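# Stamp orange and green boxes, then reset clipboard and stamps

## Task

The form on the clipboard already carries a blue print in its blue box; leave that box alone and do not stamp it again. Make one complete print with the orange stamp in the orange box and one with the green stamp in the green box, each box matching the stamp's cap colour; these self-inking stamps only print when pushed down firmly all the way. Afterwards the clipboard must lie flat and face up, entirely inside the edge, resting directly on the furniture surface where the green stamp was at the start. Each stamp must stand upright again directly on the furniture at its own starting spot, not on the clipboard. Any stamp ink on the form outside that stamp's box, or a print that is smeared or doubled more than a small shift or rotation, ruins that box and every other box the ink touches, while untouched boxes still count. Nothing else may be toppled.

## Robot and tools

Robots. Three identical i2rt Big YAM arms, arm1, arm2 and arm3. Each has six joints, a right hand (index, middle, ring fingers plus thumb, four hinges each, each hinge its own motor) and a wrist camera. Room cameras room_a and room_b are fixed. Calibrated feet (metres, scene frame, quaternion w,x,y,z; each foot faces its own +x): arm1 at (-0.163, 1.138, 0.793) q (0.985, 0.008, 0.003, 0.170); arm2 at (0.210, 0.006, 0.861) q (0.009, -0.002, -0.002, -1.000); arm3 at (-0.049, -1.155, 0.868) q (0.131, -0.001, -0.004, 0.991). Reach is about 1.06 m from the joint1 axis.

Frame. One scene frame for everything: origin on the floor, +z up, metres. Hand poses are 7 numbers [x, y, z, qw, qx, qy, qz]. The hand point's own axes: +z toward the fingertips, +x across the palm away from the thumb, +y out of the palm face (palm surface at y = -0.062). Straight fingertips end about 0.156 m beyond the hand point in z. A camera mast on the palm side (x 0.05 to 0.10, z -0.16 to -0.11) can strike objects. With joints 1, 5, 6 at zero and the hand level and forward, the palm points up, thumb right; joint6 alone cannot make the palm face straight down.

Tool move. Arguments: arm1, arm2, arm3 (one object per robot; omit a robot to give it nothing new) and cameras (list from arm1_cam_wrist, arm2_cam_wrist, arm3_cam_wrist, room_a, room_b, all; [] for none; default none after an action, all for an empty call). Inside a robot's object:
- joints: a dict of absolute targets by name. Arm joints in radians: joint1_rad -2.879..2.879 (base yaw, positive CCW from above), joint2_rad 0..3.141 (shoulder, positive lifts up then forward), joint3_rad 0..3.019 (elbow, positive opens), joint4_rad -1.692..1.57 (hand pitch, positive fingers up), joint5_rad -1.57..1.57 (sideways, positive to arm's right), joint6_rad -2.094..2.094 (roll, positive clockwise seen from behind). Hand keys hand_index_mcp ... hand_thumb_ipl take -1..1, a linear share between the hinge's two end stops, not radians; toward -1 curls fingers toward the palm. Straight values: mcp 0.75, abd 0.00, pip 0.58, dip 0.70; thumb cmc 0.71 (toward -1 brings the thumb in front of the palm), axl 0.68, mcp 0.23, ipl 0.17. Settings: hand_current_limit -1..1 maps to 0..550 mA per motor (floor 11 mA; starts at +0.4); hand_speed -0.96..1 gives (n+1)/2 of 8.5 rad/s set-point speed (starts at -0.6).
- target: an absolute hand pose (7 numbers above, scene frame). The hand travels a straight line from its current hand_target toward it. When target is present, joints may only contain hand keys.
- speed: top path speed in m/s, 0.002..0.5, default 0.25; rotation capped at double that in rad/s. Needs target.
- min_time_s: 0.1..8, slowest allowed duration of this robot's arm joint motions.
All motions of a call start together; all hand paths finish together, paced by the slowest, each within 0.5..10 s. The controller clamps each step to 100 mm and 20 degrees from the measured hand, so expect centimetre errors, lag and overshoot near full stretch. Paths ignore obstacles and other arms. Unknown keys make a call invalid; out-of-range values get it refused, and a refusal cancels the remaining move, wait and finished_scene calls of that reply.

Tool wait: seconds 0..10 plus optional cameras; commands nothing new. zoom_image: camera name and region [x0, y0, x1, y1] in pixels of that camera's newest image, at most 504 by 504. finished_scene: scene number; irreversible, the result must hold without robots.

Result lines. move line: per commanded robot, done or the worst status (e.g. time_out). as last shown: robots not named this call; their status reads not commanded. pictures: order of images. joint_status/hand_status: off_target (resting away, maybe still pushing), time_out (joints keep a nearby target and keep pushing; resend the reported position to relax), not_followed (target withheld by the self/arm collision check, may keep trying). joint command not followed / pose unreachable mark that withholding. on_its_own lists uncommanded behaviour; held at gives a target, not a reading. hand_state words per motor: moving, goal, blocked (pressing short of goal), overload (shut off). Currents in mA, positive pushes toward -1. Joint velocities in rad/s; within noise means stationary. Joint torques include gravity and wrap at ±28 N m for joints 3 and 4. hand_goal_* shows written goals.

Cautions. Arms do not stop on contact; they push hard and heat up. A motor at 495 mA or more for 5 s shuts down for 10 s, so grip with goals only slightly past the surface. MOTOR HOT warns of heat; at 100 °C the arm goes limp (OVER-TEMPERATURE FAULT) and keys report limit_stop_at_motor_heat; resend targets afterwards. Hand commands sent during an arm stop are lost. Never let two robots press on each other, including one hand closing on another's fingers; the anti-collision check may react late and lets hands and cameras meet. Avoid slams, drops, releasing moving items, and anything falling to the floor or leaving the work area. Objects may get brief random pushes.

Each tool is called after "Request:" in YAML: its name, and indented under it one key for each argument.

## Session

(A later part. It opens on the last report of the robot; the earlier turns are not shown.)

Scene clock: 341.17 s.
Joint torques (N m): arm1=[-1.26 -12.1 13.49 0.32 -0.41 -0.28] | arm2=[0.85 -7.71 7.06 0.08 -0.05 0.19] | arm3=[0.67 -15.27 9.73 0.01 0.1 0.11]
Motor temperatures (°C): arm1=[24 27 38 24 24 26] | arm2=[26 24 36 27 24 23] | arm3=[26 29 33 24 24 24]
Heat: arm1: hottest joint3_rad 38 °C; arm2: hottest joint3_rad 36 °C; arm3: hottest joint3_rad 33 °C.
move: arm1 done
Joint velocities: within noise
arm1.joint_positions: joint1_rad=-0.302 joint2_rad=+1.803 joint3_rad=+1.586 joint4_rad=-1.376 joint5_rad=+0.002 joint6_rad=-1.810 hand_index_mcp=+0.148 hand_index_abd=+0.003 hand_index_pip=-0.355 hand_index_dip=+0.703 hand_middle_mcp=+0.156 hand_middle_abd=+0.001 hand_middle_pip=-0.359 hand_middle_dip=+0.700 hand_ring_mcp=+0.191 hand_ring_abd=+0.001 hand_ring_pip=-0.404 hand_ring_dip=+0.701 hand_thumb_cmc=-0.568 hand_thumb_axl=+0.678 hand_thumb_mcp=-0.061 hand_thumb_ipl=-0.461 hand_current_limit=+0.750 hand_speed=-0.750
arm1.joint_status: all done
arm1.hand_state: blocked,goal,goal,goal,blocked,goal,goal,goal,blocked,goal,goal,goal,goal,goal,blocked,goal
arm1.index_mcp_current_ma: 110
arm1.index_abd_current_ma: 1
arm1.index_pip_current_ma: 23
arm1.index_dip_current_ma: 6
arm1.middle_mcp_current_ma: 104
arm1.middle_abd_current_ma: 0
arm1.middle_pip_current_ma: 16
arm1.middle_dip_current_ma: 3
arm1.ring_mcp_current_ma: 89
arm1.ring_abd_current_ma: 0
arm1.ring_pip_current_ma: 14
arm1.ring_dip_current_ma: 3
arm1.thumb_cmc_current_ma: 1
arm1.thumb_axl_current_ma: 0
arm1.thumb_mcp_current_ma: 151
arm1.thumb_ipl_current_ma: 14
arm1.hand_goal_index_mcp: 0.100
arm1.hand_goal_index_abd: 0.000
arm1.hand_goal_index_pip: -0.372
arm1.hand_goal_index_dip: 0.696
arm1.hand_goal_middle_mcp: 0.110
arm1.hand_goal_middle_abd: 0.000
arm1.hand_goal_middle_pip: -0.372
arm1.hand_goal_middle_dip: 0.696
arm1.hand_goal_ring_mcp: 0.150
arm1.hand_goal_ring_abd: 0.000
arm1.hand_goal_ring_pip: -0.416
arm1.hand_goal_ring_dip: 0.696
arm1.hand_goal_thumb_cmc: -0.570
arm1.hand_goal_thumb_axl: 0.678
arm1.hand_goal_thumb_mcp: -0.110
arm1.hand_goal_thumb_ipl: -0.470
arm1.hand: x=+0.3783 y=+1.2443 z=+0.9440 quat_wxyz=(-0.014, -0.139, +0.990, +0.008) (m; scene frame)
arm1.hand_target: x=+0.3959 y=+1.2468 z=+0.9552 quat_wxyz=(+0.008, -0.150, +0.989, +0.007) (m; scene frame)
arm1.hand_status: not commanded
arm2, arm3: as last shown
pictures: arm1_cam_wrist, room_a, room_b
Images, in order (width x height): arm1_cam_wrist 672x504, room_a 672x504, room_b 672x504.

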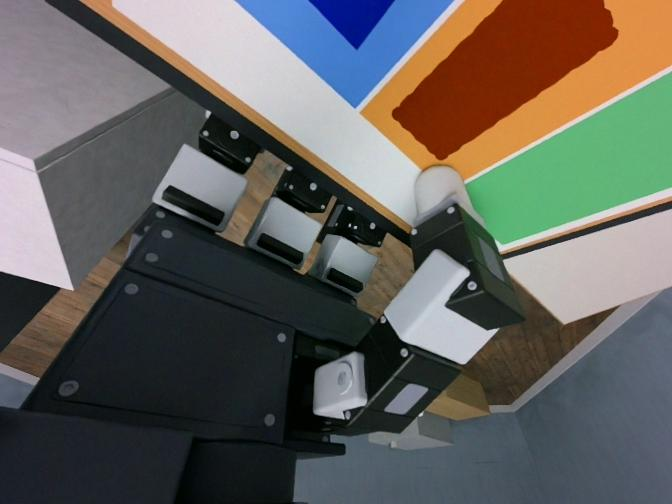

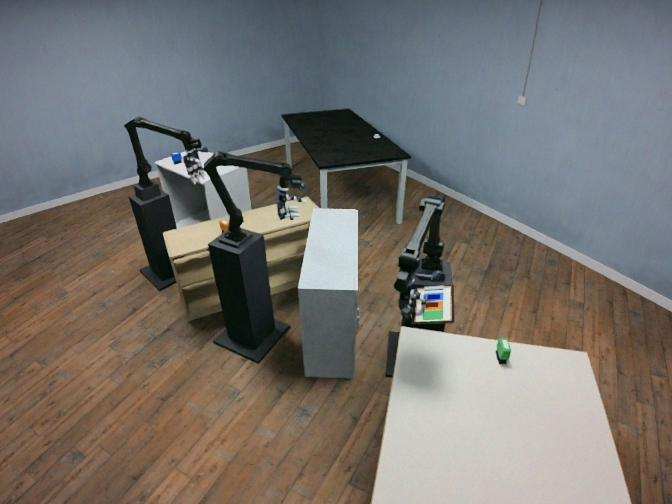

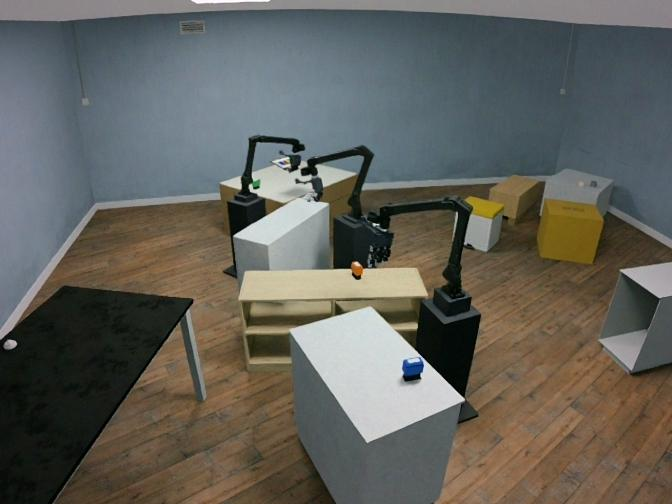

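Request:
move:
  arm1: {"target": [0.4676, 1.1422, 0.88, -0.0145, 0.1383, -0.9853, 0.1035], "speed": 0.12}
  cameras: ["arm1_cam_wrist", "room_a"]

Scene clock: 344.07 s.
Joint torques (N m): arm1=[-1.9 -14.68 13.33 0.34 -0.06 -0.26] | arm2=[0.85 -7.77 7.05 0.08 -0.05 0.18] | arm3=[0.62 -15.21 9.72 0.01 0.1 0.11]
Motor temperatures (°C): arm1=[24 27 38 24 24 26] | arm2=[26 24 36 27 24 23] | arm3=[26 29 33 24 24 24]
Heat: arm1: hottest joint3_rad 38 °C; arm2: hottest joint3_rad 36 °C; arm3: hottest joint3_rad 33 °C.
move: arm1 off_target
Joint velocities: within noise
arm1.joint_positions: joint1_rad=-0.403 joint2_rad=+1.994 joint3_rad=+1.714 joint4_rad=-1.252 joint5_rad=+0.212 joint6_rad=-1.906 hand_index_mcp=+0.148 hand_index_abd=+0.003 hand_index_pip=-0.355 hand_index_dip=+0.703 hand_middle_mcp=+0.156 hand_middle_abd=+0.001 hand_middle_pip=-0.359 hand_middle_dip=+0.700 hand_ring_mcp=+0.191 hand_ring_abd=+0.001 hand_ring_pip=-0.404 hand_ring_dip=+0.701 hand_thumb_cmc=-0.568 hand_thumb_axl=+0.678 hand_thumb_mcp=-0.061 hand_thumb_ipl=-0.461 hand_current_limit=+0.750 hand_speed=-0.750
arm1.joint_status: not commanded
arm1.hand_state: blocked,goal,goal,goal,blocked,goal,goal,goal,blocked,goal,goal,goal,goal,goal,blocked,goal
arm1.index_mcp_current_ma: 110
arm1.index_abd_current_ma: 1
arm1.index_pip_current_ma: 23
arm1.index_dip_current_ma: 6
arm1.middle_mcp_current_ma: 104
arm1.middle_abd_current_ma: 0
arm1.middle_pip_current_ma: 16
arm1.middle_dip_current_ma: 3
arm1.ring_mcp_current_ma: 88
arm1.ring_abd_current_ma: 0
arm1.ring_pip_current_ma: 14
arm1.ring_dip_current_ma: 3
arm1.thumb_cmc_current_ma: 1
arm1.thumb_axl_current_ma: 0
arm1.thumb_mcp_current_ma: 151
arm1.thumb_ipl_current_ma: 14
arm1.hand_goal_index_mcp: 0.100
arm1.hand_goal_index_abd: 0.000
arm1.hand_goal_index_pip: -0.372
arm1.hand_goal_index_dip: 0.696
arm1.hand_goal_middle_mcp: 0.110
arm1.hand_goal_middle_abd: 0.000
arm1.hand_goal_middle_pip: -0.372
arm1.hand_goal_middle_dip: 0.696
arm1.hand_goal_ring_mcp: 0.150
arm1.hand_goal_ring_abd: 0.000
arm1.hand_goal_ring_pip: -0.416
arm1.hand_goal_ring_dip: 0.696
arm1.hand_goal_thumb_cmc: -0.570
arm1.hand_goal_thumb_axl: 0.678
arm1.hand_goal_thumb_mcp: -0.110
arm1.hand_goal_thumb_ipl: -0.470
arm1.hand: x=+0.4489 y=+1.1482 z=+0.8687 quat_wxyz=(-0.005, -0.134, +0.986, -0.100) (m; scene frame)
arm1.hand_target: x=+0.4666 y=+1.1422 z=+0.8803 quat_wxyz=(+0.015, -0.138, +0.985, -0.104) (m; scene frame)
arm1.hand_status: off_target (0.023 m and 2.3 deg from the pose sent, 0.150 m and 13.2 deg at the start)
arm2, arm3: as last shown
pictures: arm1_cam_wrist, room_a
Images, in order (width x height): arm1_cam_wrist 672x504, room_a 672x504.

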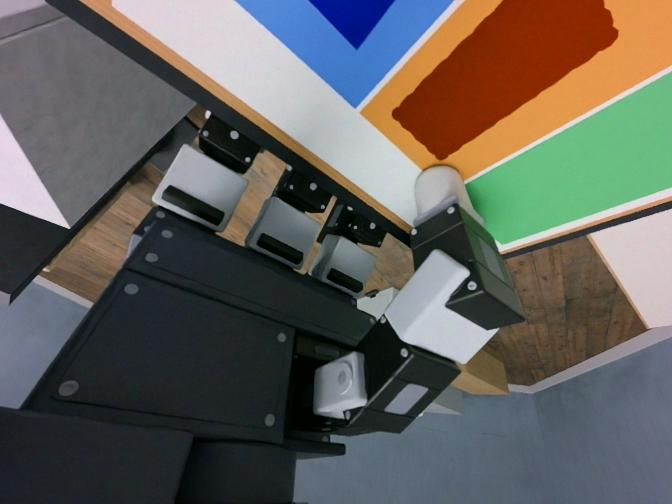

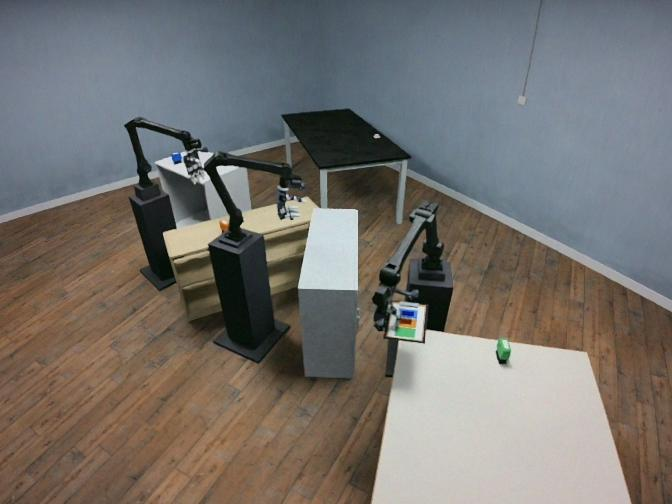

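Request:
move:
  arm1: {"target": [0.4710, 1.1268, 0.71, -0.0145, 0.1383, -0.9853, 0.1035], "speed": 0.12}
  cameras: ["arm1_cam_wrist", "room_a"]

Scene clock: 347.73 s.
Joint torques (N m): arm1=[-2.37 -15.85 8.01 0.51 -0.18 -0.22] | arm2=[0.91 -7.77 7.05 0.09 -0.06 0.19] | arm3=[0.62 -15.21 9.72 0.01 0.11 0.11]
Motor temperatures (°C): arm1=[24 28 38 24 24 26] | arm2=[26 24 36 27 24 23] | arm3=[26 29 33 24 24 24]
Heat: arm1: hottest joint3_rad 38 °C; arm2: hottest joint3_rad 36 °C; arm3: hottest joint3_rad 33 °C.
move: arm1 done
Joint velocities: within noise
arm1.joint_positions: joint1_rad=-0.426 joint2_rad=+2.200 joint3_rad=+1.623 joint4_rad=-0.908 joint5_rad=+0.212 joint6_rad=-1.936 hand_index_mcp=+0.148 hand_index_abd=+0.003 hand_index_pip=-0.355 hand_index_dip=+0.703 hand_middle_mcp=+0.156 hand_middle_abd=+0.001 hand_middle_pip=-0.359 hand_middle_dip=+0.700 hand_ring_mcp=+0.191 hand_ring_abd=+0.001 hand_ring_pip=-0.404 hand_ring_dip=+0.701 hand_thumb_cmc=-0.568 hand_thumb_axl=+0.678 hand_thumb_mcp=-0.061 hand_thumb_ipl=-0.461 hand_current_limit=+0.750 hand_speed=-0.750
arm1.joint_status: not commanded
arm1.hand_state: blocked,goal,goal,goal,blocked,goal,goal,goal,blocked,goal,goal,goal,goal,goal,blocked,goal
arm1.index_mcp_current_ma: 110
arm1.index_abd_current_ma: 1
arm1.index_pip_current_ma: 23
arm1.index_dip_current_ma: 6
arm1.middle_mcp_current_ma: 104
arm1.middle_abd_current_ma: 0
arm1.middle_pip_current_ma: 16
arm1.middle_dip_current_ma: 3
arm1.ring_mcp_current_ma: 87
arm1.ring_abd_current_ma: 0
arm1.ring_pip_current_ma: 14
arm1.ring_dip_current_ma: 4
arm1.thumb_cmc_current_ma: 1
arm1.thumb_axl_current_ma: 0
arm1.thumb_mcp_current_ma: 151
arm1.thumb_ipl_current_ma: 14
arm1.hand_goal_index_mcp: 0.100
arm1.hand_goal_index_abd: 0.000
arm1.hand_goal_index_pip: -0.372
arm1.hand_goal_index_dip: 0.696
arm1.hand_goal_middle_mcp: 0.110
arm1.hand_goal_middle_abd: 0.000
arm1.hand_goal_middle_pip: -0.372
arm1.hand_goal_middle_dip: 0.696
arm1.hand_goal_ring_mcp: 0.150
arm1.hand_goal_ring_abd: 0.000
arm1.hand_goal_ring_pip: -0.416
arm1.hand_goal_ring_dip: 0.696
arm1.hand_goal_thumb_cmc: -0.570
arm1.hand_goal_thumb_axl: 0.678
arm1.hand_goal_thumb_mcp: -0.110
arm1.hand_goal_thumb_ipl: -0.470
arm1.hand: x=+0.4709 y=+1.1340 z=+0.7144 quat_wxyz=(+0.015, -0.135, +0.985, -0.105) (m; scene frame)
arm1.hand_target: x=+0.4710 y=+1.1268 z=+0.7101 quat_wxyz=(+0.015, -0.138, +0.985, -0.104) (m; scene frame)
arm1.hand_status: done (0.008 m and 0.4 deg from the pose sent, 0.162 m and 2.3 deg at the start)
arm2, arm3: as last shown
pictures: arm1_cam_wrist, room_a
Images, in order (width x height): arm1_cam_wrist 672x504, room_a 672x504.

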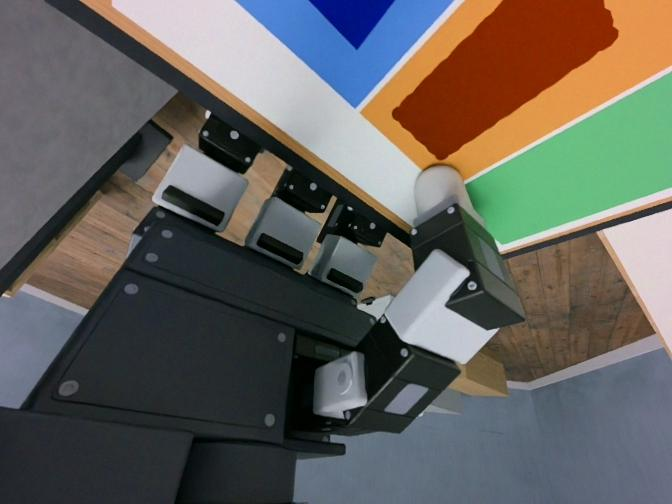

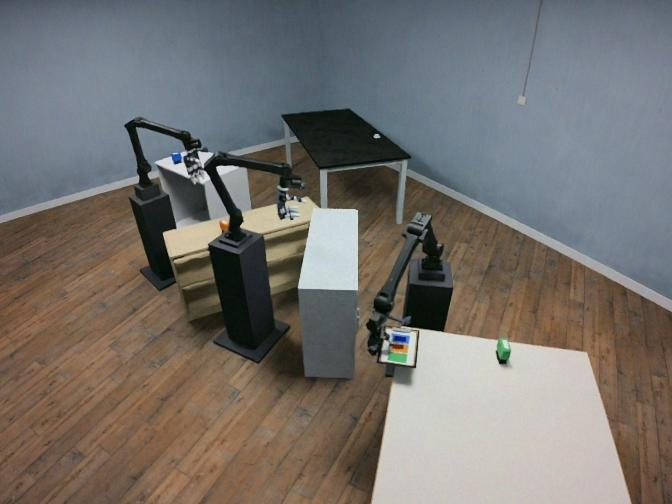

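Request:
move:
  cameras: ["arm1_cam_wrist", "room_a"]

Scene clock: 349.33 s.
Joint torques (N m): arm1=[-2.37 -16.09 7.99 0.53 -0.17 -0.22] | arm2=[0.91 -7.71 7.05 0.09 -0.05 0.18] | arm3=[0.62 -15.21 9.72 0.02 0.11 0.11]
Motor temperatures (°C): arm1=[24 28 38 24 24 26] | arm2=[26 24 36 27 24 23] | arm3=[26 29 33 24 24 24]
Heat: arm1: hottest joint3_rad 38 °C; arm2: hottest joint3_rad 36 °C; arm3: hottest joint3_rad 33 °C.
Joint velocities: within noise
arm1.joint_positions: joint1_rad=-0.426 joint2_rad=+2.200 joint3_rad=+1.623 joint4_rad=-0.908 joint5_rad=+0.212 joint6_rad=-1.936 hand_index_mcp=+0.148 hand_index_abd=+0.003 hand_index_pip=-0.355 hand_index_dip=+0.703 hand_middle_mcp=+0.156 hand_middle_abd=+0.001 hand_middle_pip=-0.359 hand_middle_dip=+0.700 hand_ring_mcp=+0.191 hand_ring_abd=+0.001 hand_ring_pip=-0.404 hand_ring_dip=+0.701 hand_thumb_cmc=-0.568 hand_thumb_axl=+0.678 hand_thumb_mcp=-0.061 hand_thumb_ipl=-0.461 hand_current_limit=+0.750 hand_speed=-0.750
arm1.joint_status: not commanded
arm1.hand_state: blocked,goal,goal,goal,blocked,goal,goal,goal,blocked,goal,goal,goal,goal,goal,blocked,goal
arm1.index_mcp_current_ma: 110
arm1.index_abd_current_ma: 1
arm1.index_pip_current_ma: 23
arm1.index_dip_current_ma: 6
arm1.middle_mcp_current_ma: 104
arm1.middle_abd_current_ma: 0
arm1.middle_pip_current_ma: 16
arm1.middle_dip_current_ma: 3
arm1.ring_mcp_current_ma: 87
arm1.ring_abd_current_ma: 0
arm1.ring_pip_current_ma: 14
arm1.ring_dip_current_ma: 4
arm1.thumb_cmc_current_ma: 1
arm1.thumb_axl_current_ma: 0
arm1.thumb_mcp_current_ma: 151
arm1.thumb_ipl_current_ma: 14
arm1.hand_goal_index_mcp: 0.100
arm1.hand_goal_index_abd: 0.000
arm1.hand_goal_index_pip: -0.372
arm1.hand_goal_index_dip: 0.696
arm1.hand_goal_middle_mcp: 0.110
arm1.hand_goal_middle_abd: 0.000
arm1.hand_goal_middle_pip: -0.372
arm1.hand_goal_middle_dip: 0.696
arm1.hand_goal_ring_mcp: 0.150
arm1.hand_goal_ring_abd: 0.000
arm1.hand_goal_ring_pip: -0.416
arm1.hand_goal_ring_dip: 0.696
arm1.hand_goal_thumb_cmc: -0.570
arm1.hand_goal_thumb_axl: 0.678
arm1.hand_goal_thumb_mcp: -0.110
arm1.hand_goal_thumb_ipl: -0.470
arm1.hand: x=+0.4709 y=+1.1340 z=+0.7144 quat_wxyz=(+0.015, -0.135, +0.985, -0.105) (m; scene frame)
arm1.hand_target: x=+0.4710 y=+1.1268 z=+0.7101 quat_wxyz=(+0.015, -0.138, +0.985, -0.104) (m; scene frame)
arm1.hand_status: done (0.008 m and 0.4 deg from the pose sent, 0.162 m and 2.3 deg at the start)
arm2.joint_positions: joint1_rad=-0.860 joint2_rad=+1.274 joint3_rad=+0.985 joint4_rad=-1.490 joint5_rad=-0.005 joint6_rad=+0.059 hand_index_mcp=+0.272 hand_index_abd=-0.001 hand_index_pip=-0.365 hand_index_dip=+0.700 hand_middle_mcp=+0.272 hand_middle_abd=+0.001 hand_middle_pip=-0.365 hand_middle_dip=+0.699 hand_ring_mcp=+0.282 hand_ring_abd=+0.001 hand_ring_pip=-0.409 hand_ring_dip=+0.700 hand_thumb_cmc=-0.569 hand_thumb_axl=+0.679 hand_thumb_mcp=+0.171 hand_thumb_ipl=+0.096 hand_current_limit=+0.750 hand_speed=-0.750
arm2.joint_status: not commanded
arm2.hand_state: goal,goal,goal,goal,goal,goal,goal,goal,goal,goal,goal,goal,goal,goal,goal,goal
arm2.index_mcp_current_ma: 7
arm2.index_abd_current_ma: -2
arm2.index_pip_current_ma: 26
arm2.index_dip_current_ma: 12
arm2.middle_mcp_current_ma: 8
arm2.middle_abd_current_ma: 2
arm2.middle_pip_current_ma: 24
arm2.middle_dip_current_ma: 10
arm2.ring_mcp_current_ma: 8
arm2.ring_abd_current_ma: 2
arm2.ring_pip_current_ma: 24
arm2.ring_dip_current_ma: 13
arm2.thumb_cmc_current_ma: 3
arm2.thumb_axl_current_ma: 2
arm2.thumb_mcp_current_ma: -45
arm2.thumb_ipl_current_ma: -21
arm2.hand_goal_index_mcp: 0.270
arm2.hand_goal_index_abd: 0.000
arm2.hand_goal_index_pip: -0.372
arm2.hand_goal_index_dip: 0.696
arm2.hand_goal_middle_mcp: 0.270
arm2.hand_goal_middle_abd: 0.000
arm2.hand_goal_middle_pip: -0.372
arm2.hand_goal_middle_dip: 0.696
arm2.hand_goal_ring_mcp: 0.280
arm2.hand_goal_ring_abd: 0.000
arm2.hand_goal_ring_pip: -0.416
arm2.hand_goal_ring_dip: 0.696
arm2.hand_goal_thumb_cmc: -0.570
arm2.hand_goal_thumb_axl: 0.678
arm2.hand_goal_thumb_mcp: 0.180
arm2.hand_goal_thumb_ipl: 0.100
arm2.hand: x=-0.0170 y=+0.3023 z=+1.0042 quat_wxyz=(-0.035, +0.327, -0.939, +0.099) (m; scene frame)
arm2.hand_target: x=-0.0192 y=+0.3001 z=+1.0047 quat_wxyz=(-0.034, +0.326, -0.940, +0.095) (m; scene frame)
arm2.hand_status: not commanded
arm3.joint_positions: joint1_rad=-0.904 joint2_rad=+1.502 joint3_rad=+1.208 joint4_rad=-1.158 joint5_rad=-0.005 joint6_rad=+0.545 hand_index_mcp=+0.752 hand_index_abd=-0.003 hand_index_pip=+0.574 hand_index_dip=+0.693 hand_middle_mcp=+0.753 hand_middle_abd=-0.003 hand_middle_pip=+0.578 hand_middle_dip=+0.698 hand_ring_mcp=+0.753 hand_ring_abd=-0.002 hand_ring_pip=+0.578 hand_ring_dip=+0.698 hand_thumb_cmc=-0.569 hand_thumb_axl=+0.679 hand_thumb_mcp=+0.166 hand_thumb_ipl=+0.166 hand_current_limit=+0.750 hand_speed=-0.900
arm3.joint_status: not commanded
arm3.hand_state: goal,goal,goal,goal,goal,goal,goal,goal,goal,goal,goal,goal,goal,goal,goal,goal
arm3.index_mcp_current_ma: -4
arm3.index_abd_current_ma: -4
arm3.index_pip_current_ma: -4
arm3.index_dip_current_ma: -5
arm3.middle_mcp_current_ma: -2
arm3.middle_abd_current_ma: -4
arm3.middle_pip_current_ma: 3
arm3.middle_dip_current_ma: 3
arm3.ring_mcp_current_ma: -1
arm3.ring_abd_current_ma: -2
arm3.ring_pip_current_ma: 3
arm3.ring_dip_current_ma: 4
arm3.thumb_cmc_current_ma: 2
arm3.thumb_axl_current_ma: 3
arm3.thumb_mcp_current_ma: -10
arm3.thumb_ipl_current_ma: -5
arm3.hand_goal_index_mcp: 0.754
arm3.hand_goal_index_abd: 0.000
arm3.hand_goal_index_pip: 0.576
arm3.hand_goal_index_dip: 0.696
arm3.hand_goal_middle_mcp: 0.754
arm3.hand_goal_middle_abd: 0.000
arm3.hand_goal_middle_pip: 0.576
arm3.hand_goal_middle_dip: 0.696
arm3.hand_goal_ring_mcp: 0.754
arm3.hand_goal_ring_abd: 0.000
arm3.hand_goal_ring_pip: 0.576
arm3.hand_goal_ring_dip: 0.696
arm3.hand_goal_thumb_cmc: -0.570
arm3.hand_goal_thumb_axl: 0.678
arm3.hand_goal_thumb_mcp: 0.170
arm3.hand_goal_thumb_ipl: 0.168
arm3.hand: x=-0.1949 y=-0.6542 z=+1.0342 quat_wxyz=(-0.027, +0.070, +0.996, +0.055) (m; scene frame)
arm3.hand_target: x=-0.1936 y=-0.6602 z=+1.0308 quat_wxyz=(-0.023, +0.073, +0.996, +0.048) (m; scene frame)
arm3.hand_status: not commanded
pictures: arm1_cam_wrist, room_a
Images, in order (width x height): arm1_cam_wrist 672x504, room_a 672x504.

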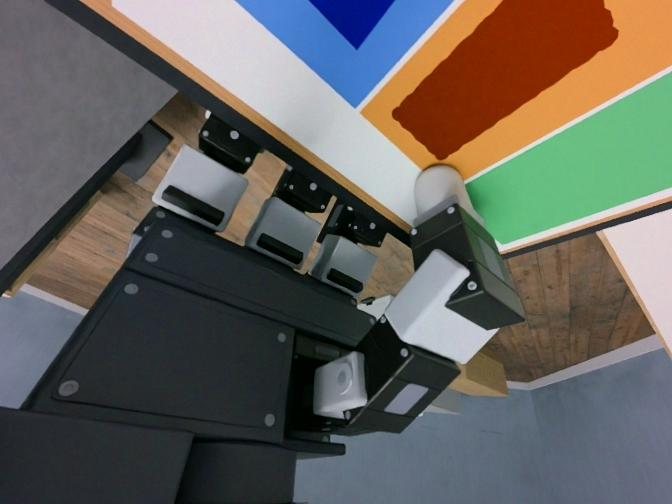

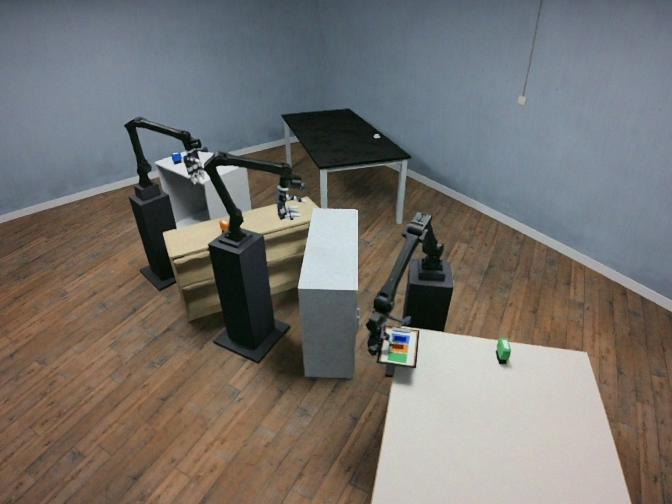

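Request:
zoom_image:
  camera: "room_a"
  region: [330, 290, 530, 440]

Request:
zoom_image:
  camera: "arm1_cam_wrist"
  region: [500, 200, 672, 400]

Scaled by 2.520 from the camera's 672x504 image, which has a finer 960x720 frame.

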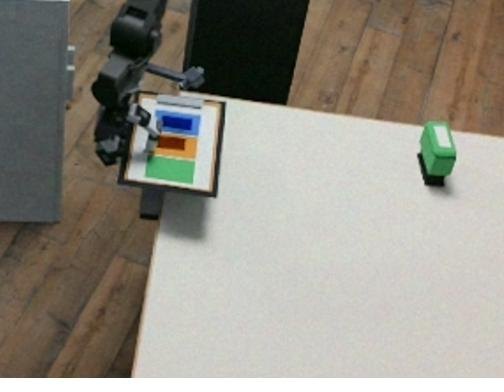

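Scaled by 2.520 from the camera's 672x504 image, which has a finer 960x720 frame.

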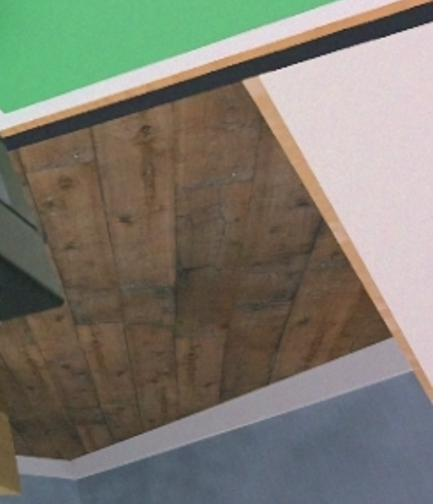

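Request:
move:
  arm1: {"target": [0.4696, 1.1325, 0.655, -0.0145, 0.1383, -0.9853, 0.1035], "speed": 0.06}
  cameras: ["arm1_cam_wrist", "room_a"]

Scene clock: 352.27 s.
Joint torques (N m): arm1=[-1.61 -15.44 7.16 0.61 -0.15 -0.15] | arm2=[0.85 -7.77 7.05 0.09 -0.05 0.18] | arm3=[0.62 -15.21 9.7 -0.01 0.11 0.11]
Motor temperatures (°C): arm1=[24 28 37 23 24 26] | arm2=[26 24 35 27 24 23] | arm3=[26 29 33 24 24 24]
Heat: arm1: hottest joint3_rad 37 °C; arm2: hottest joint3_rad 35 °C; arm3: hottest joint3_rad 33 °C.
move: arm1 off_target
Joint velocities: within noise
arm1.joint_positions: joint1_rad=-0.426 joint2_rad=+2.277 joint3_rad=+1.611 joint4_rad=-0.811 joint5_rad=+0.212 joint6_rad=-1.936 hand_index_mcp=+0.148 hand_index_abd=+0.003 hand_index_pip=-0.355 hand_index_dip=+0.703 hand_middle_mcp=+0.156 hand_middle_abd=+0.001 hand_middle_pip=-0.359 hand_middle_dip=+0.700 hand_ring_mcp=+0.191 hand_ring_abd=+0.001 hand_ring_pip=-0.404 hand_ring_dip=+0.701 hand_thumb_cmc=-0.568 hand_thumb_axl=+0.678 hand_thumb_mcp=-0.061 hand_thumb_ipl=-0.461 hand_current_limit=+0.750 hand_speed=-0.750
arm1.joint_status: not commanded
arm1.hand_state: blocked,goal,goal,goal,blocked,goal,goal,goal,blocked,goal,goal,goal,goal,goal,blocked,goal
arm1.index_mcp_current_ma: 110
arm1.index_abd_current_ma: 1
arm1.index_pip_current_ma: 23
arm1.index_dip_current_ma: 6
arm1.middle_mcp_current_ma: 104
arm1.middle_abd_current_ma: 0
arm1.middle_pip_current_ma: 16
arm1.middle_dip_current_ma: 3
arm1.ring_mcp_current_ma: 87
arm1.ring_abd_current_ma: 0
arm1.ring_pip_current_ma: 14
arm1.ring_dip_current_ma: 4
arm1.thumb_cmc_current_ma: 1
arm1.thumb_axl_current_ma: 0
arm1.thumb_mcp_current_ma: 151
arm1.thumb_ipl_current_ma: 14
arm1.hand_goal_index_mcp: 0.100
arm1.hand_goal_index_abd: 0.000
arm1.hand_goal_index_pip: -0.372
arm1.hand_goal_index_dip: 0.696
arm1.hand_goal_middle_mcp: 0.110
arm1.hand_goal_middle_abd: 0.000
arm1.hand_goal_middle_pip: -0.372
arm1.hand_goal_middle_dip: 0.696
arm1.hand_goal_ring_mcp: 0.150
arm1.hand_goal_ring_abd: 0.000
arm1.hand_goal_ring_pip: -0.416
arm1.hand_goal_ring_dip: 0.696
arm1.hand_goal_thumb_cmc: -0.570
arm1.hand_goal_thumb_axl: 0.678
arm1.hand_goal_thumb_mcp: -0.110
arm1.hand_goal_thumb_ipl: -0.470
arm1.hand: x=+0.4726 y=+1.1345 z=+0.6650 quat_wxyz=(+0.019, -0.134, +0.985, -0.106) (m; scene frame)
arm1.hand_target: x=+0.4695 y=+1.1325 z=+0.6551 quat_wxyz=(+0.015, -0.138, +0.985, -0.104) (m; scene frame)
arm1.hand_status: off_target (0.011 m and 0.8 deg from the pose sent, 0.059 m and 0.4 deg at the start)
arm2, arm3: as last shown
pictures: arm1_cam_wrist, room_a
Images, in order (width x height): arm1_cam_wrist 672x504, room_a 672x504.

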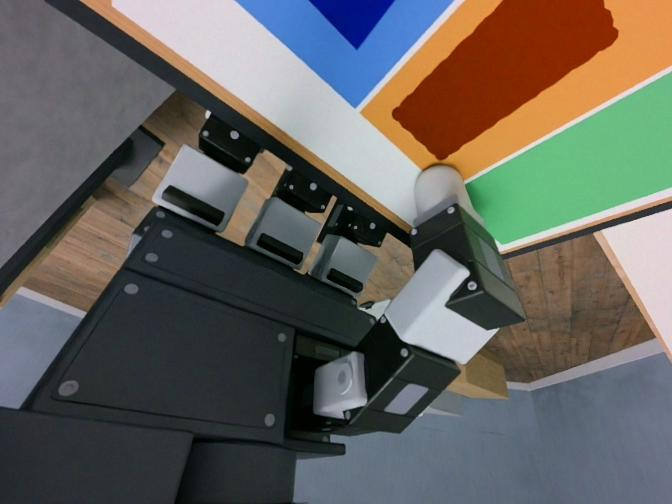

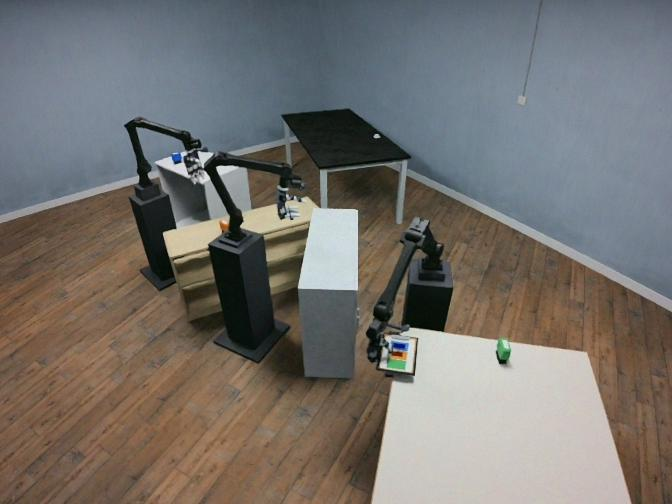

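Request:
zoom_image:
  camera: "arm1_cam_wrist"
  region: [500, 200, 672, 400]

Request:
zoom_image:
  camera: "room_a"
  region: [340, 300, 460, 400]

Scaled by 2.520 from the camera's 672x504 image, which has a finer 960x720 frame.

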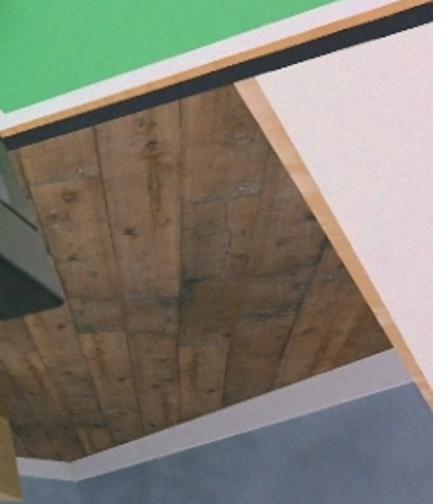

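Scaled by 4.200 from the camera's 672x504 image, which has a finer 960x720 frame.

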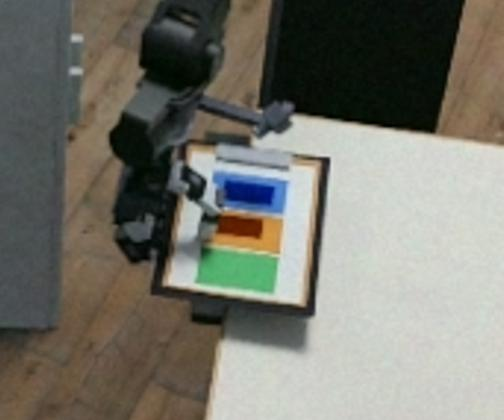

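Request:
move:
  arm1: {"target": [0.4677, 1.1382, 0.625, -0.0145, 0.1383, -0.9853, 0.1035], "speed": 0.04}
  cameras: ["arm1_cam_wrist", "room_a"]

Scene clock: 353.87 s.
Joint torques (N m): arm1=[-0.91 -15.85 6.9 0.58 -0.12 -0.09] | arm2=[0.91 -7.71 7.04 0.08 -0.05 0.18] | arm3=[0.62 -15.27 9.7 0.01 0.11 0.11]
Motor temperatures (°C): arm1=[24 28 37 23 24 26] | arm2=[26 24 35 27 24 23] | arm3=[26 29 33 24 24 24]
Heat: arm1: hottest joint3_rad 37 °C; arm2: hottest joint3_rad 35 °C; arm3: hottest joint3_rad 33 °C.
move: arm1 off_target
Joint velocities: within noise
arm1.joint_positions: joint1_rad=-0.426 joint2_rad=+2.323 joint3_rad=+1.606 joint4_rad=-0.760 joint5_rad=+0.212 joint6_rad=-1.936 hand_index_mcp=+0.148 hand_index_abd=+0.003 hand_index_pip=-0.355 hand_index_dip=+0.703 hand_middle_mcp=+0.156 hand_middle_abd=+0.001 hand_middle_pip=-0.359 hand_middle_dip=+0.700 hand_ring_mcp=+0.191 hand_ring_abd=+0.001 hand_ring_pip=-0.404 hand_ring_dip=+0.701 hand_thumb_cmc=-0.568 hand_thumb_axl=+0.678 hand_thumb_mcp=-0.061 hand_thumb_ipl=-0.461 hand_current_limit=+0.750 hand_speed=-0.750
arm1.joint_status: not commanded
arm1.hand_state: blocked,goal,goal,goal,blocked,goal,goal,goal,blocked,goal,goal,goal,goal,goal,blocked,goal
arm1.index_mcp_current_ma: 110
arm1.index_abd_current_ma: 1
arm1.index_pip_current_ma: 23
arm1.index_dip_current_ma: 6
arm1.middle_mcp_current_ma: 104
arm1.middle_abd_current_ma: 0
arm1.middle_pip_current_ma: 16
arm1.middle_dip_current_ma: 3
arm1.ring_mcp_current_ma: 87
arm1.ring_abd_current_ma: 0
arm1.ring_pip_current_ma: 14
arm1.ring_dip_current_ma: 4
arm1.thumb_cmc_current_ma: 1
arm1.thumb_axl_current_ma: 0
arm1.thumb_mcp_current_ma: 151
arm1.thumb_ipl_current_ma: 14
arm1.hand_goal_index_mcp: 0.100
arm1.hand_goal_index_abd: 0.000
arm1.hand_goal_index_pip: -0.372
arm1.hand_goal_index_dip: 0.696
arm1.hand_goal_middle_mcp: 0.110
arm1.hand_goal_middle_abd: 0.000
arm1.hand_goal_middle_pip: -0.372
arm1.hand_goal_middle_dip: 0.696
arm1.hand_goal_ring_mcp: 0.150
arm1.hand_goal_ring_abd: 0.000
arm1.hand_goal_ring_pip: -0.416
arm1.hand_goal_ring_dip: 0.696
arm1.hand_goal_thumb_cmc: -0.570
arm1.hand_goal_thumb_axl: 0.678
arm1.hand_goal_thumb_mcp: -0.110
arm1.hand_goal_thumb_ipl: -0.470
arm1.hand: x=+0.4708 y=+1.1351 z=+0.6357 quat_wxyz=(+0.019, -0.134, +0.985, -0.106) (m; scene frame)
arm1.hand_target: x=+0.4675 y=+1.1381 z=+0.6252 quat_wxyz=(+0.015, -0.138, +0.985, -0.104) (m; scene frame)
arm1.hand_status: off_target (0.012 m and 0.7 deg from the pose sent, 0.040 m and 0.7 deg at the start)
arm2, arm3: as last shown
pictures: arm1_cam_wrist, room_a
Images, in order (width x height): arm1_cam_wrist 672x504, room_a 672x504.

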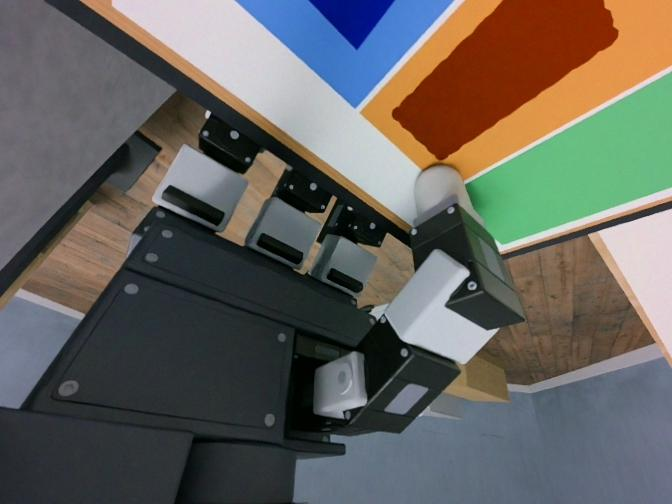

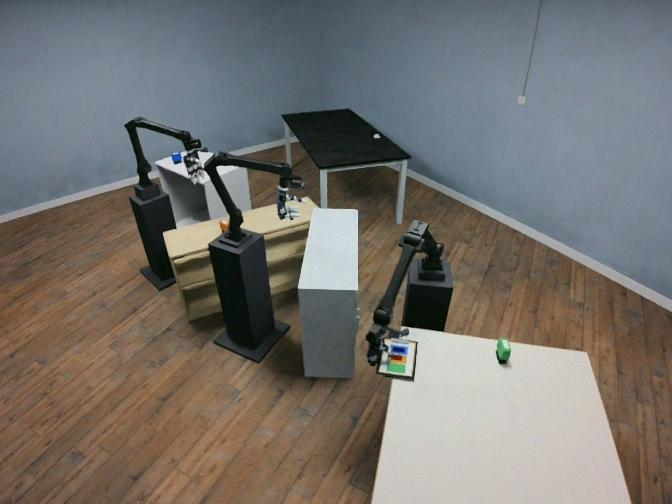

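Request:
move:
  arm1: {"target": [0.4665, 1.146, 0.610, -0.0145, 0.1383, -0.9853, 0.1035], "speed": 0.03}
  cameras: ["arm1_cam_wrist", "room_a"]

Request:
zoom_image:
  camera: "room_a"
  region: [340, 300, 460, 400]

Request:
zoom_image:
  camera: "arm1_cam_wrist"
  region: [500, 200, 672, 400]

Scene clock: 355.03 s.
Joint torques (N m): arm1=[0.09 -15.74 6.57 0.55 -0.09 0.02] | arm2=[0.85 -7.77 7.06 0.09 -0.05 0.19] | arm3=[0.67 -15.27 9.7 0.01 0.1 0.11]
Motor temperatures (°C): arm1=[24 28 37 23 24 26] | arm2=[26 24 35 27 24 23] | arm3=[26 29 33 24 24 24]
Heat: arm1: hottest joint3_rad 37 °C; arm2: hottest joint3_rad 35 °C; arm3: hottest joint3_rad 33 °C.
move: arm1 off_target
Joint velocities: within noise
arm1.joint_positions: joint1_rad=-0.426 joint2_rad=+2.343 joint3_rad=+1.606 joint4_rad=-0.734 joint5_rad=+0.212 joint6_rad=-1.936 hand_index_mcp=+0.148 hand_index_abd=+0.003 hand_index_pip=-0.355 hand_index_dip=+0.703 hand_middle_mcp=+0.156 hand_middle_abd=+0.001 hand_middle_pip=-0.359 hand_middle_dip=+0.700 hand_ring_mcp=+0.190 hand_ring_abd=+0.001 hand_ring_pip=-0.404 hand_ring_dip=+0.701 hand_thumb_cmc=-0.568 hand_thumb_axl=+0.678 hand_thumb_mcp=-0.061 hand_thumb_ipl=-0.461 hand_current_limit=+0.750 hand_speed=-0.750
arm1.joint_status: not commanded
arm1.hand_state: blocked,goal,goal,goal,blocked,goal,goal,goal,blocked,goal,goal,goal,goal,goal,blocked,goal
arm1.index_mcp_current_ma: 110
arm1.index_abd_current_ma: 1
arm1.index_pip_current_ma: 23
arm1.index_dip_current_ma: 6
arm1.middle_mcp_current_ma: 103
arm1.middle_abd_current_ma: 0
arm1.middle_pip_current_ma: 16
arm1.middle_dip_current_ma: 3
arm1.ring_mcp_current_ma: 84
arm1.ring_abd_current_ma: 0
arm1.ring_pip_current_ma: 14
arm1.ring_dip_current_ma: 4
arm1.thumb_cmc_current_ma: 1
arm1.thumb_axl_current_ma: 0
arm1.thumb_mcp_current_ma: 151
arm1.thumb_ipl_current_ma: 14
arm1.hand_goal_index_mcp: 0.100
arm1.hand_goal_index_abd: 0.000
arm1.hand_goal_index_pip: -0.372
arm1.hand_goal_index_dip: 0.696
arm1.hand_goal_middle_mcp: 0.110
arm1.hand_goal_middle_abd: 0.000
arm1.hand_goal_middle_pip: -0.372
arm1.hand_goal_middle_dip: 0.696
arm1.hand_goal_ring_mcp: 0.150
arm1.hand_goal_ring_abd: 0.000
arm1.hand_goal_ring_pip: -0.416
arm1.hand_goal_ring_dip: 0.696
arm1.hand_goal_thumb_cmc: -0.570
arm1.hand_goal_thumb_axl: 0.678
arm1.hand_goal_thumb_mcp: -0.110
arm1.hand_goal_thumb_ipl: -0.470
arm1.hand: x=+0.4718 y=+1.1351 z=+0.6242 quat_wxyz=(+0.022, -0.134, +0.985, -0.107) (m; scene frame)
arm1.hand_target: x=+0.4661 y=+1.1458 z=+0.6103 quat_wxyz=(+0.014, -0.138, +0.985, -0.103) (m; scene frame)
arm1.hand_status: off_target (0.019 m and 1.1 deg from the pose sent, 0.028 m and 0.7 deg at the start)
arm2, arm3: as last shown
pictures: arm1_cam_wrist, room_a
Images, in order (width x height): arm1_cam_wrist 672x504, room_a 672x504.

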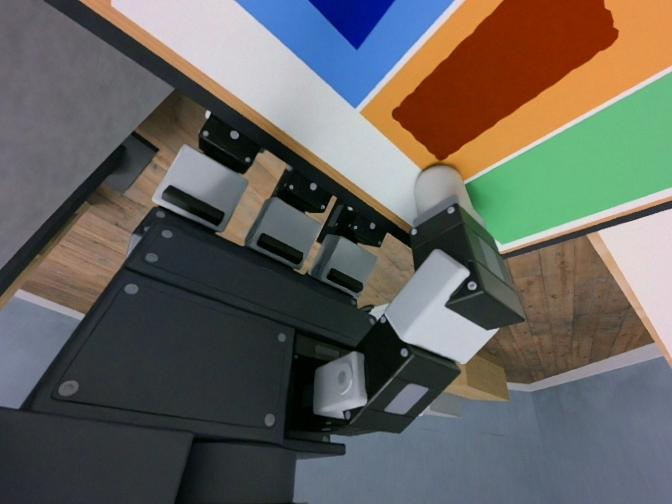

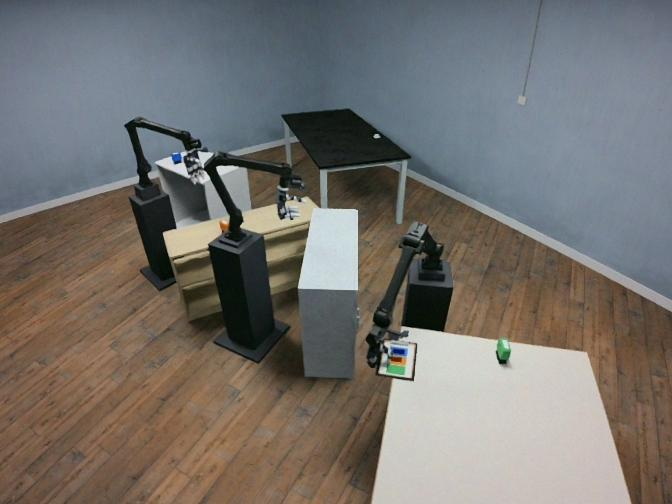

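Scaled by 4.200 from the camera's 672x504 image, which has a finer 960x720 frame.

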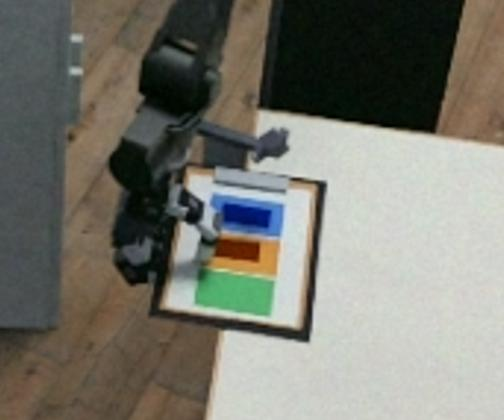

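Scaled by 2.520 from the camera's 672x504 image, which has a finer 960x720 frame.

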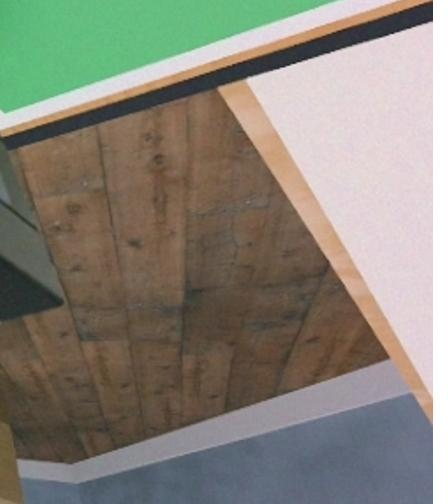

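Request:
move:
  arm1: {"target": [0.4661, 1.1458, 0.602, -0.0145, 0.1383, -0.9853, 0.1035], "speed": 0.03}
  cameras: ["arm1_cam_wrist", "room_a"]

Request:
zoom_image:
  camera: "room_a"
  region: [370, 320, 450, 390]

Scene clock: 356.13 s.
Joint torques (N m): arm1=[0.09 -14.86 6.56 0.84 -0.09 0.02] | arm2=[0.85 -7.77 7.06 0.09 -0.05 0.18] | arm3=[0.62 -15.15 9.72 -0.01 0.1 0.11]
Motor temperatures (°C): arm1=[24 28 37 23 24 26] | arm2=[26 24 35 27 24 23] | arm3=[26 29 33 24 24 24]
Heat: arm1: hottest joint3_rad 37 °C; arm2: hottest joint3_rad 35 °C; arm3: hottest joint3_rad 33 °C.
move: arm1 off_target
Joint velocities: within noise
arm1.joint_positions: joint1_rad=-0.426 joint2_rad=+2.346 joint3_rad=+1.606 joint4_rad=-0.728 joint5_rad=+0.212 joint6_rad=-1.936 hand_index_mcp=+0.148 hand_index_abd=+0.002 hand_index_pip=-0.355 hand_index_dip=+0.703 hand_middle_mcp=+0.151 hand_middle_abd=+0.001 hand_middle_pip=-0.359 hand_middle_dip=+0.700 hand_ring_mcp=+0.182 hand_ring_abd=+0.001 hand_ring_pip=-0.404 hand_ring_dip=+0.701 hand_thumb_cmc=-0.569 hand_thumb_axl=+0.678 hand_thumb_mcp=-0.061 hand_thumb_ipl=-0.461 hand_current_limit=+0.750 hand_speed=-0.750
arm1.joint_status: not commanded
arm1.hand_state: blocked,goal,goal,goal,blocked,goal,goal,goal,blocked,goal,goal,goal,goal,goal,blocked,goal
arm1.index_mcp_current_ma: 110
arm1.index_abd_current_ma: 1
arm1.index_pip_current_ma: 23
arm1.index_dip_current_ma: 6
arm1.middle_mcp_current_ma: 88
arm1.middle_abd_current_ma: 0
arm1.middle_pip_current_ma: 16
arm1.middle_dip_current_ma: 3
arm1.ring_mcp_current_ma: 61
arm1.ring_abd_current_ma: 0
arm1.ring_pip_current_ma: 14
arm1.ring_dip_current_ma: 4
arm1.thumb_cmc_current_ma: 1
arm1.thumb_axl_current_ma: 0
arm1.thumb_mcp_current_ma: 151
arm1.thumb_ipl_current_ma: 14
arm1.hand_goal_index_mcp: 0.100
arm1.hand_goal_index_abd: 0.000
arm1.hand_goal_index_pip: -0.372
arm1.hand_goal_index_dip: 0.696
arm1.hand_goal_middle_mcp: 0.110
arm1.hand_goal_middle_abd: 0.000
arm1.hand_goal_middle_pip: -0.372
arm1.hand_goal_middle_dip: 0.696
arm1.hand_goal_ring_mcp: 0.150
arm1.hand_goal_ring_abd: 0.000
arm1.hand_goal_ring_pip: -0.416
arm1.hand_goal_ring_dip: 0.696
arm1.hand_goal_thumb_cmc: -0.570
arm1.hand_goal_thumb_axl: 0.678
arm1.hand_goal_thumb_mcp: -0.110
arm1.hand_goal_thumb_ipl: -0.470
arm1.hand: x=+0.4726 y=+1.1351 z=+0.6225 quat_wxyz=(+0.024, -0.134, +0.985, -0.107) (m; scene frame)
arm1.hand_target: x=+0.4653 y=+1.1456 z=+0.6026 quat_wxyz=(+0.014, -0.138, +0.985, -0.103) (m; scene frame)
arm1.hand_status: off_target (0.024 m and 1.2 deg from the pose sent, 0.025 m and 1.0 deg at the start)
arm2, arm3: as last shown
pictures: arm1_cam_wrist, room_a
Images, in order (width x height): arm1_cam_wrist 672x504, room_a 672x504.

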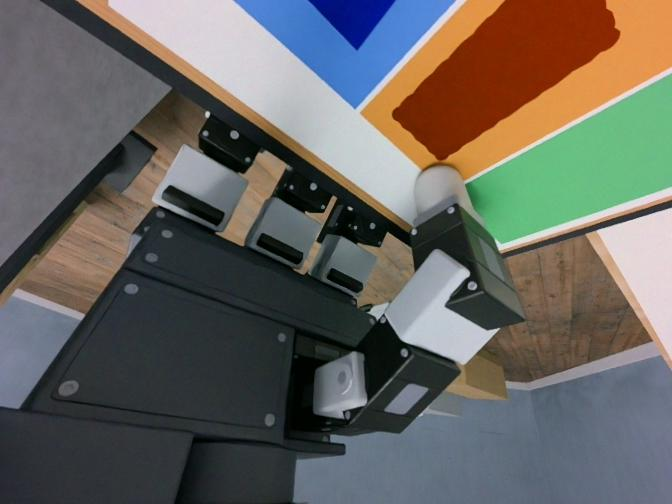

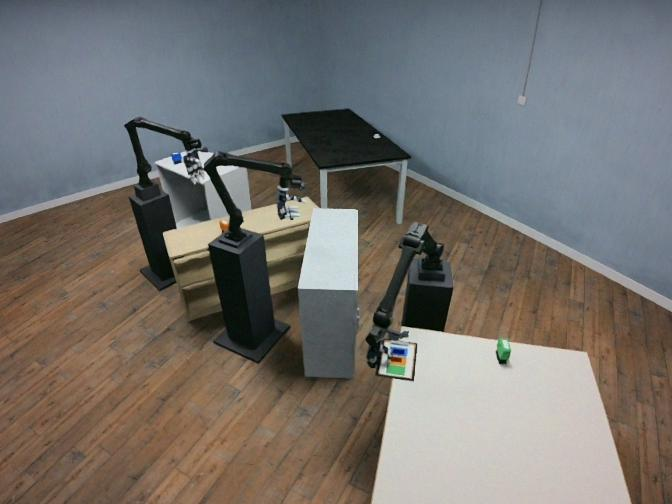

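Scaled by 6.300 from the camera's 672x504 image, which has a finer 960x720 frame.

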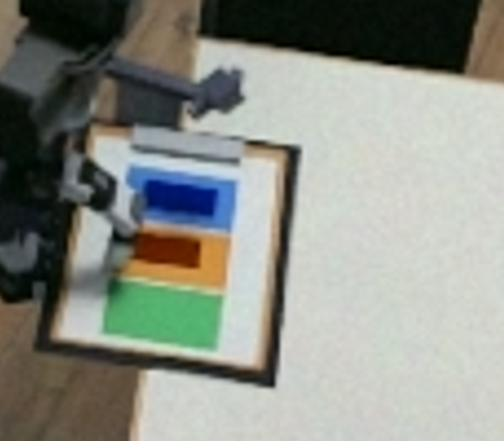

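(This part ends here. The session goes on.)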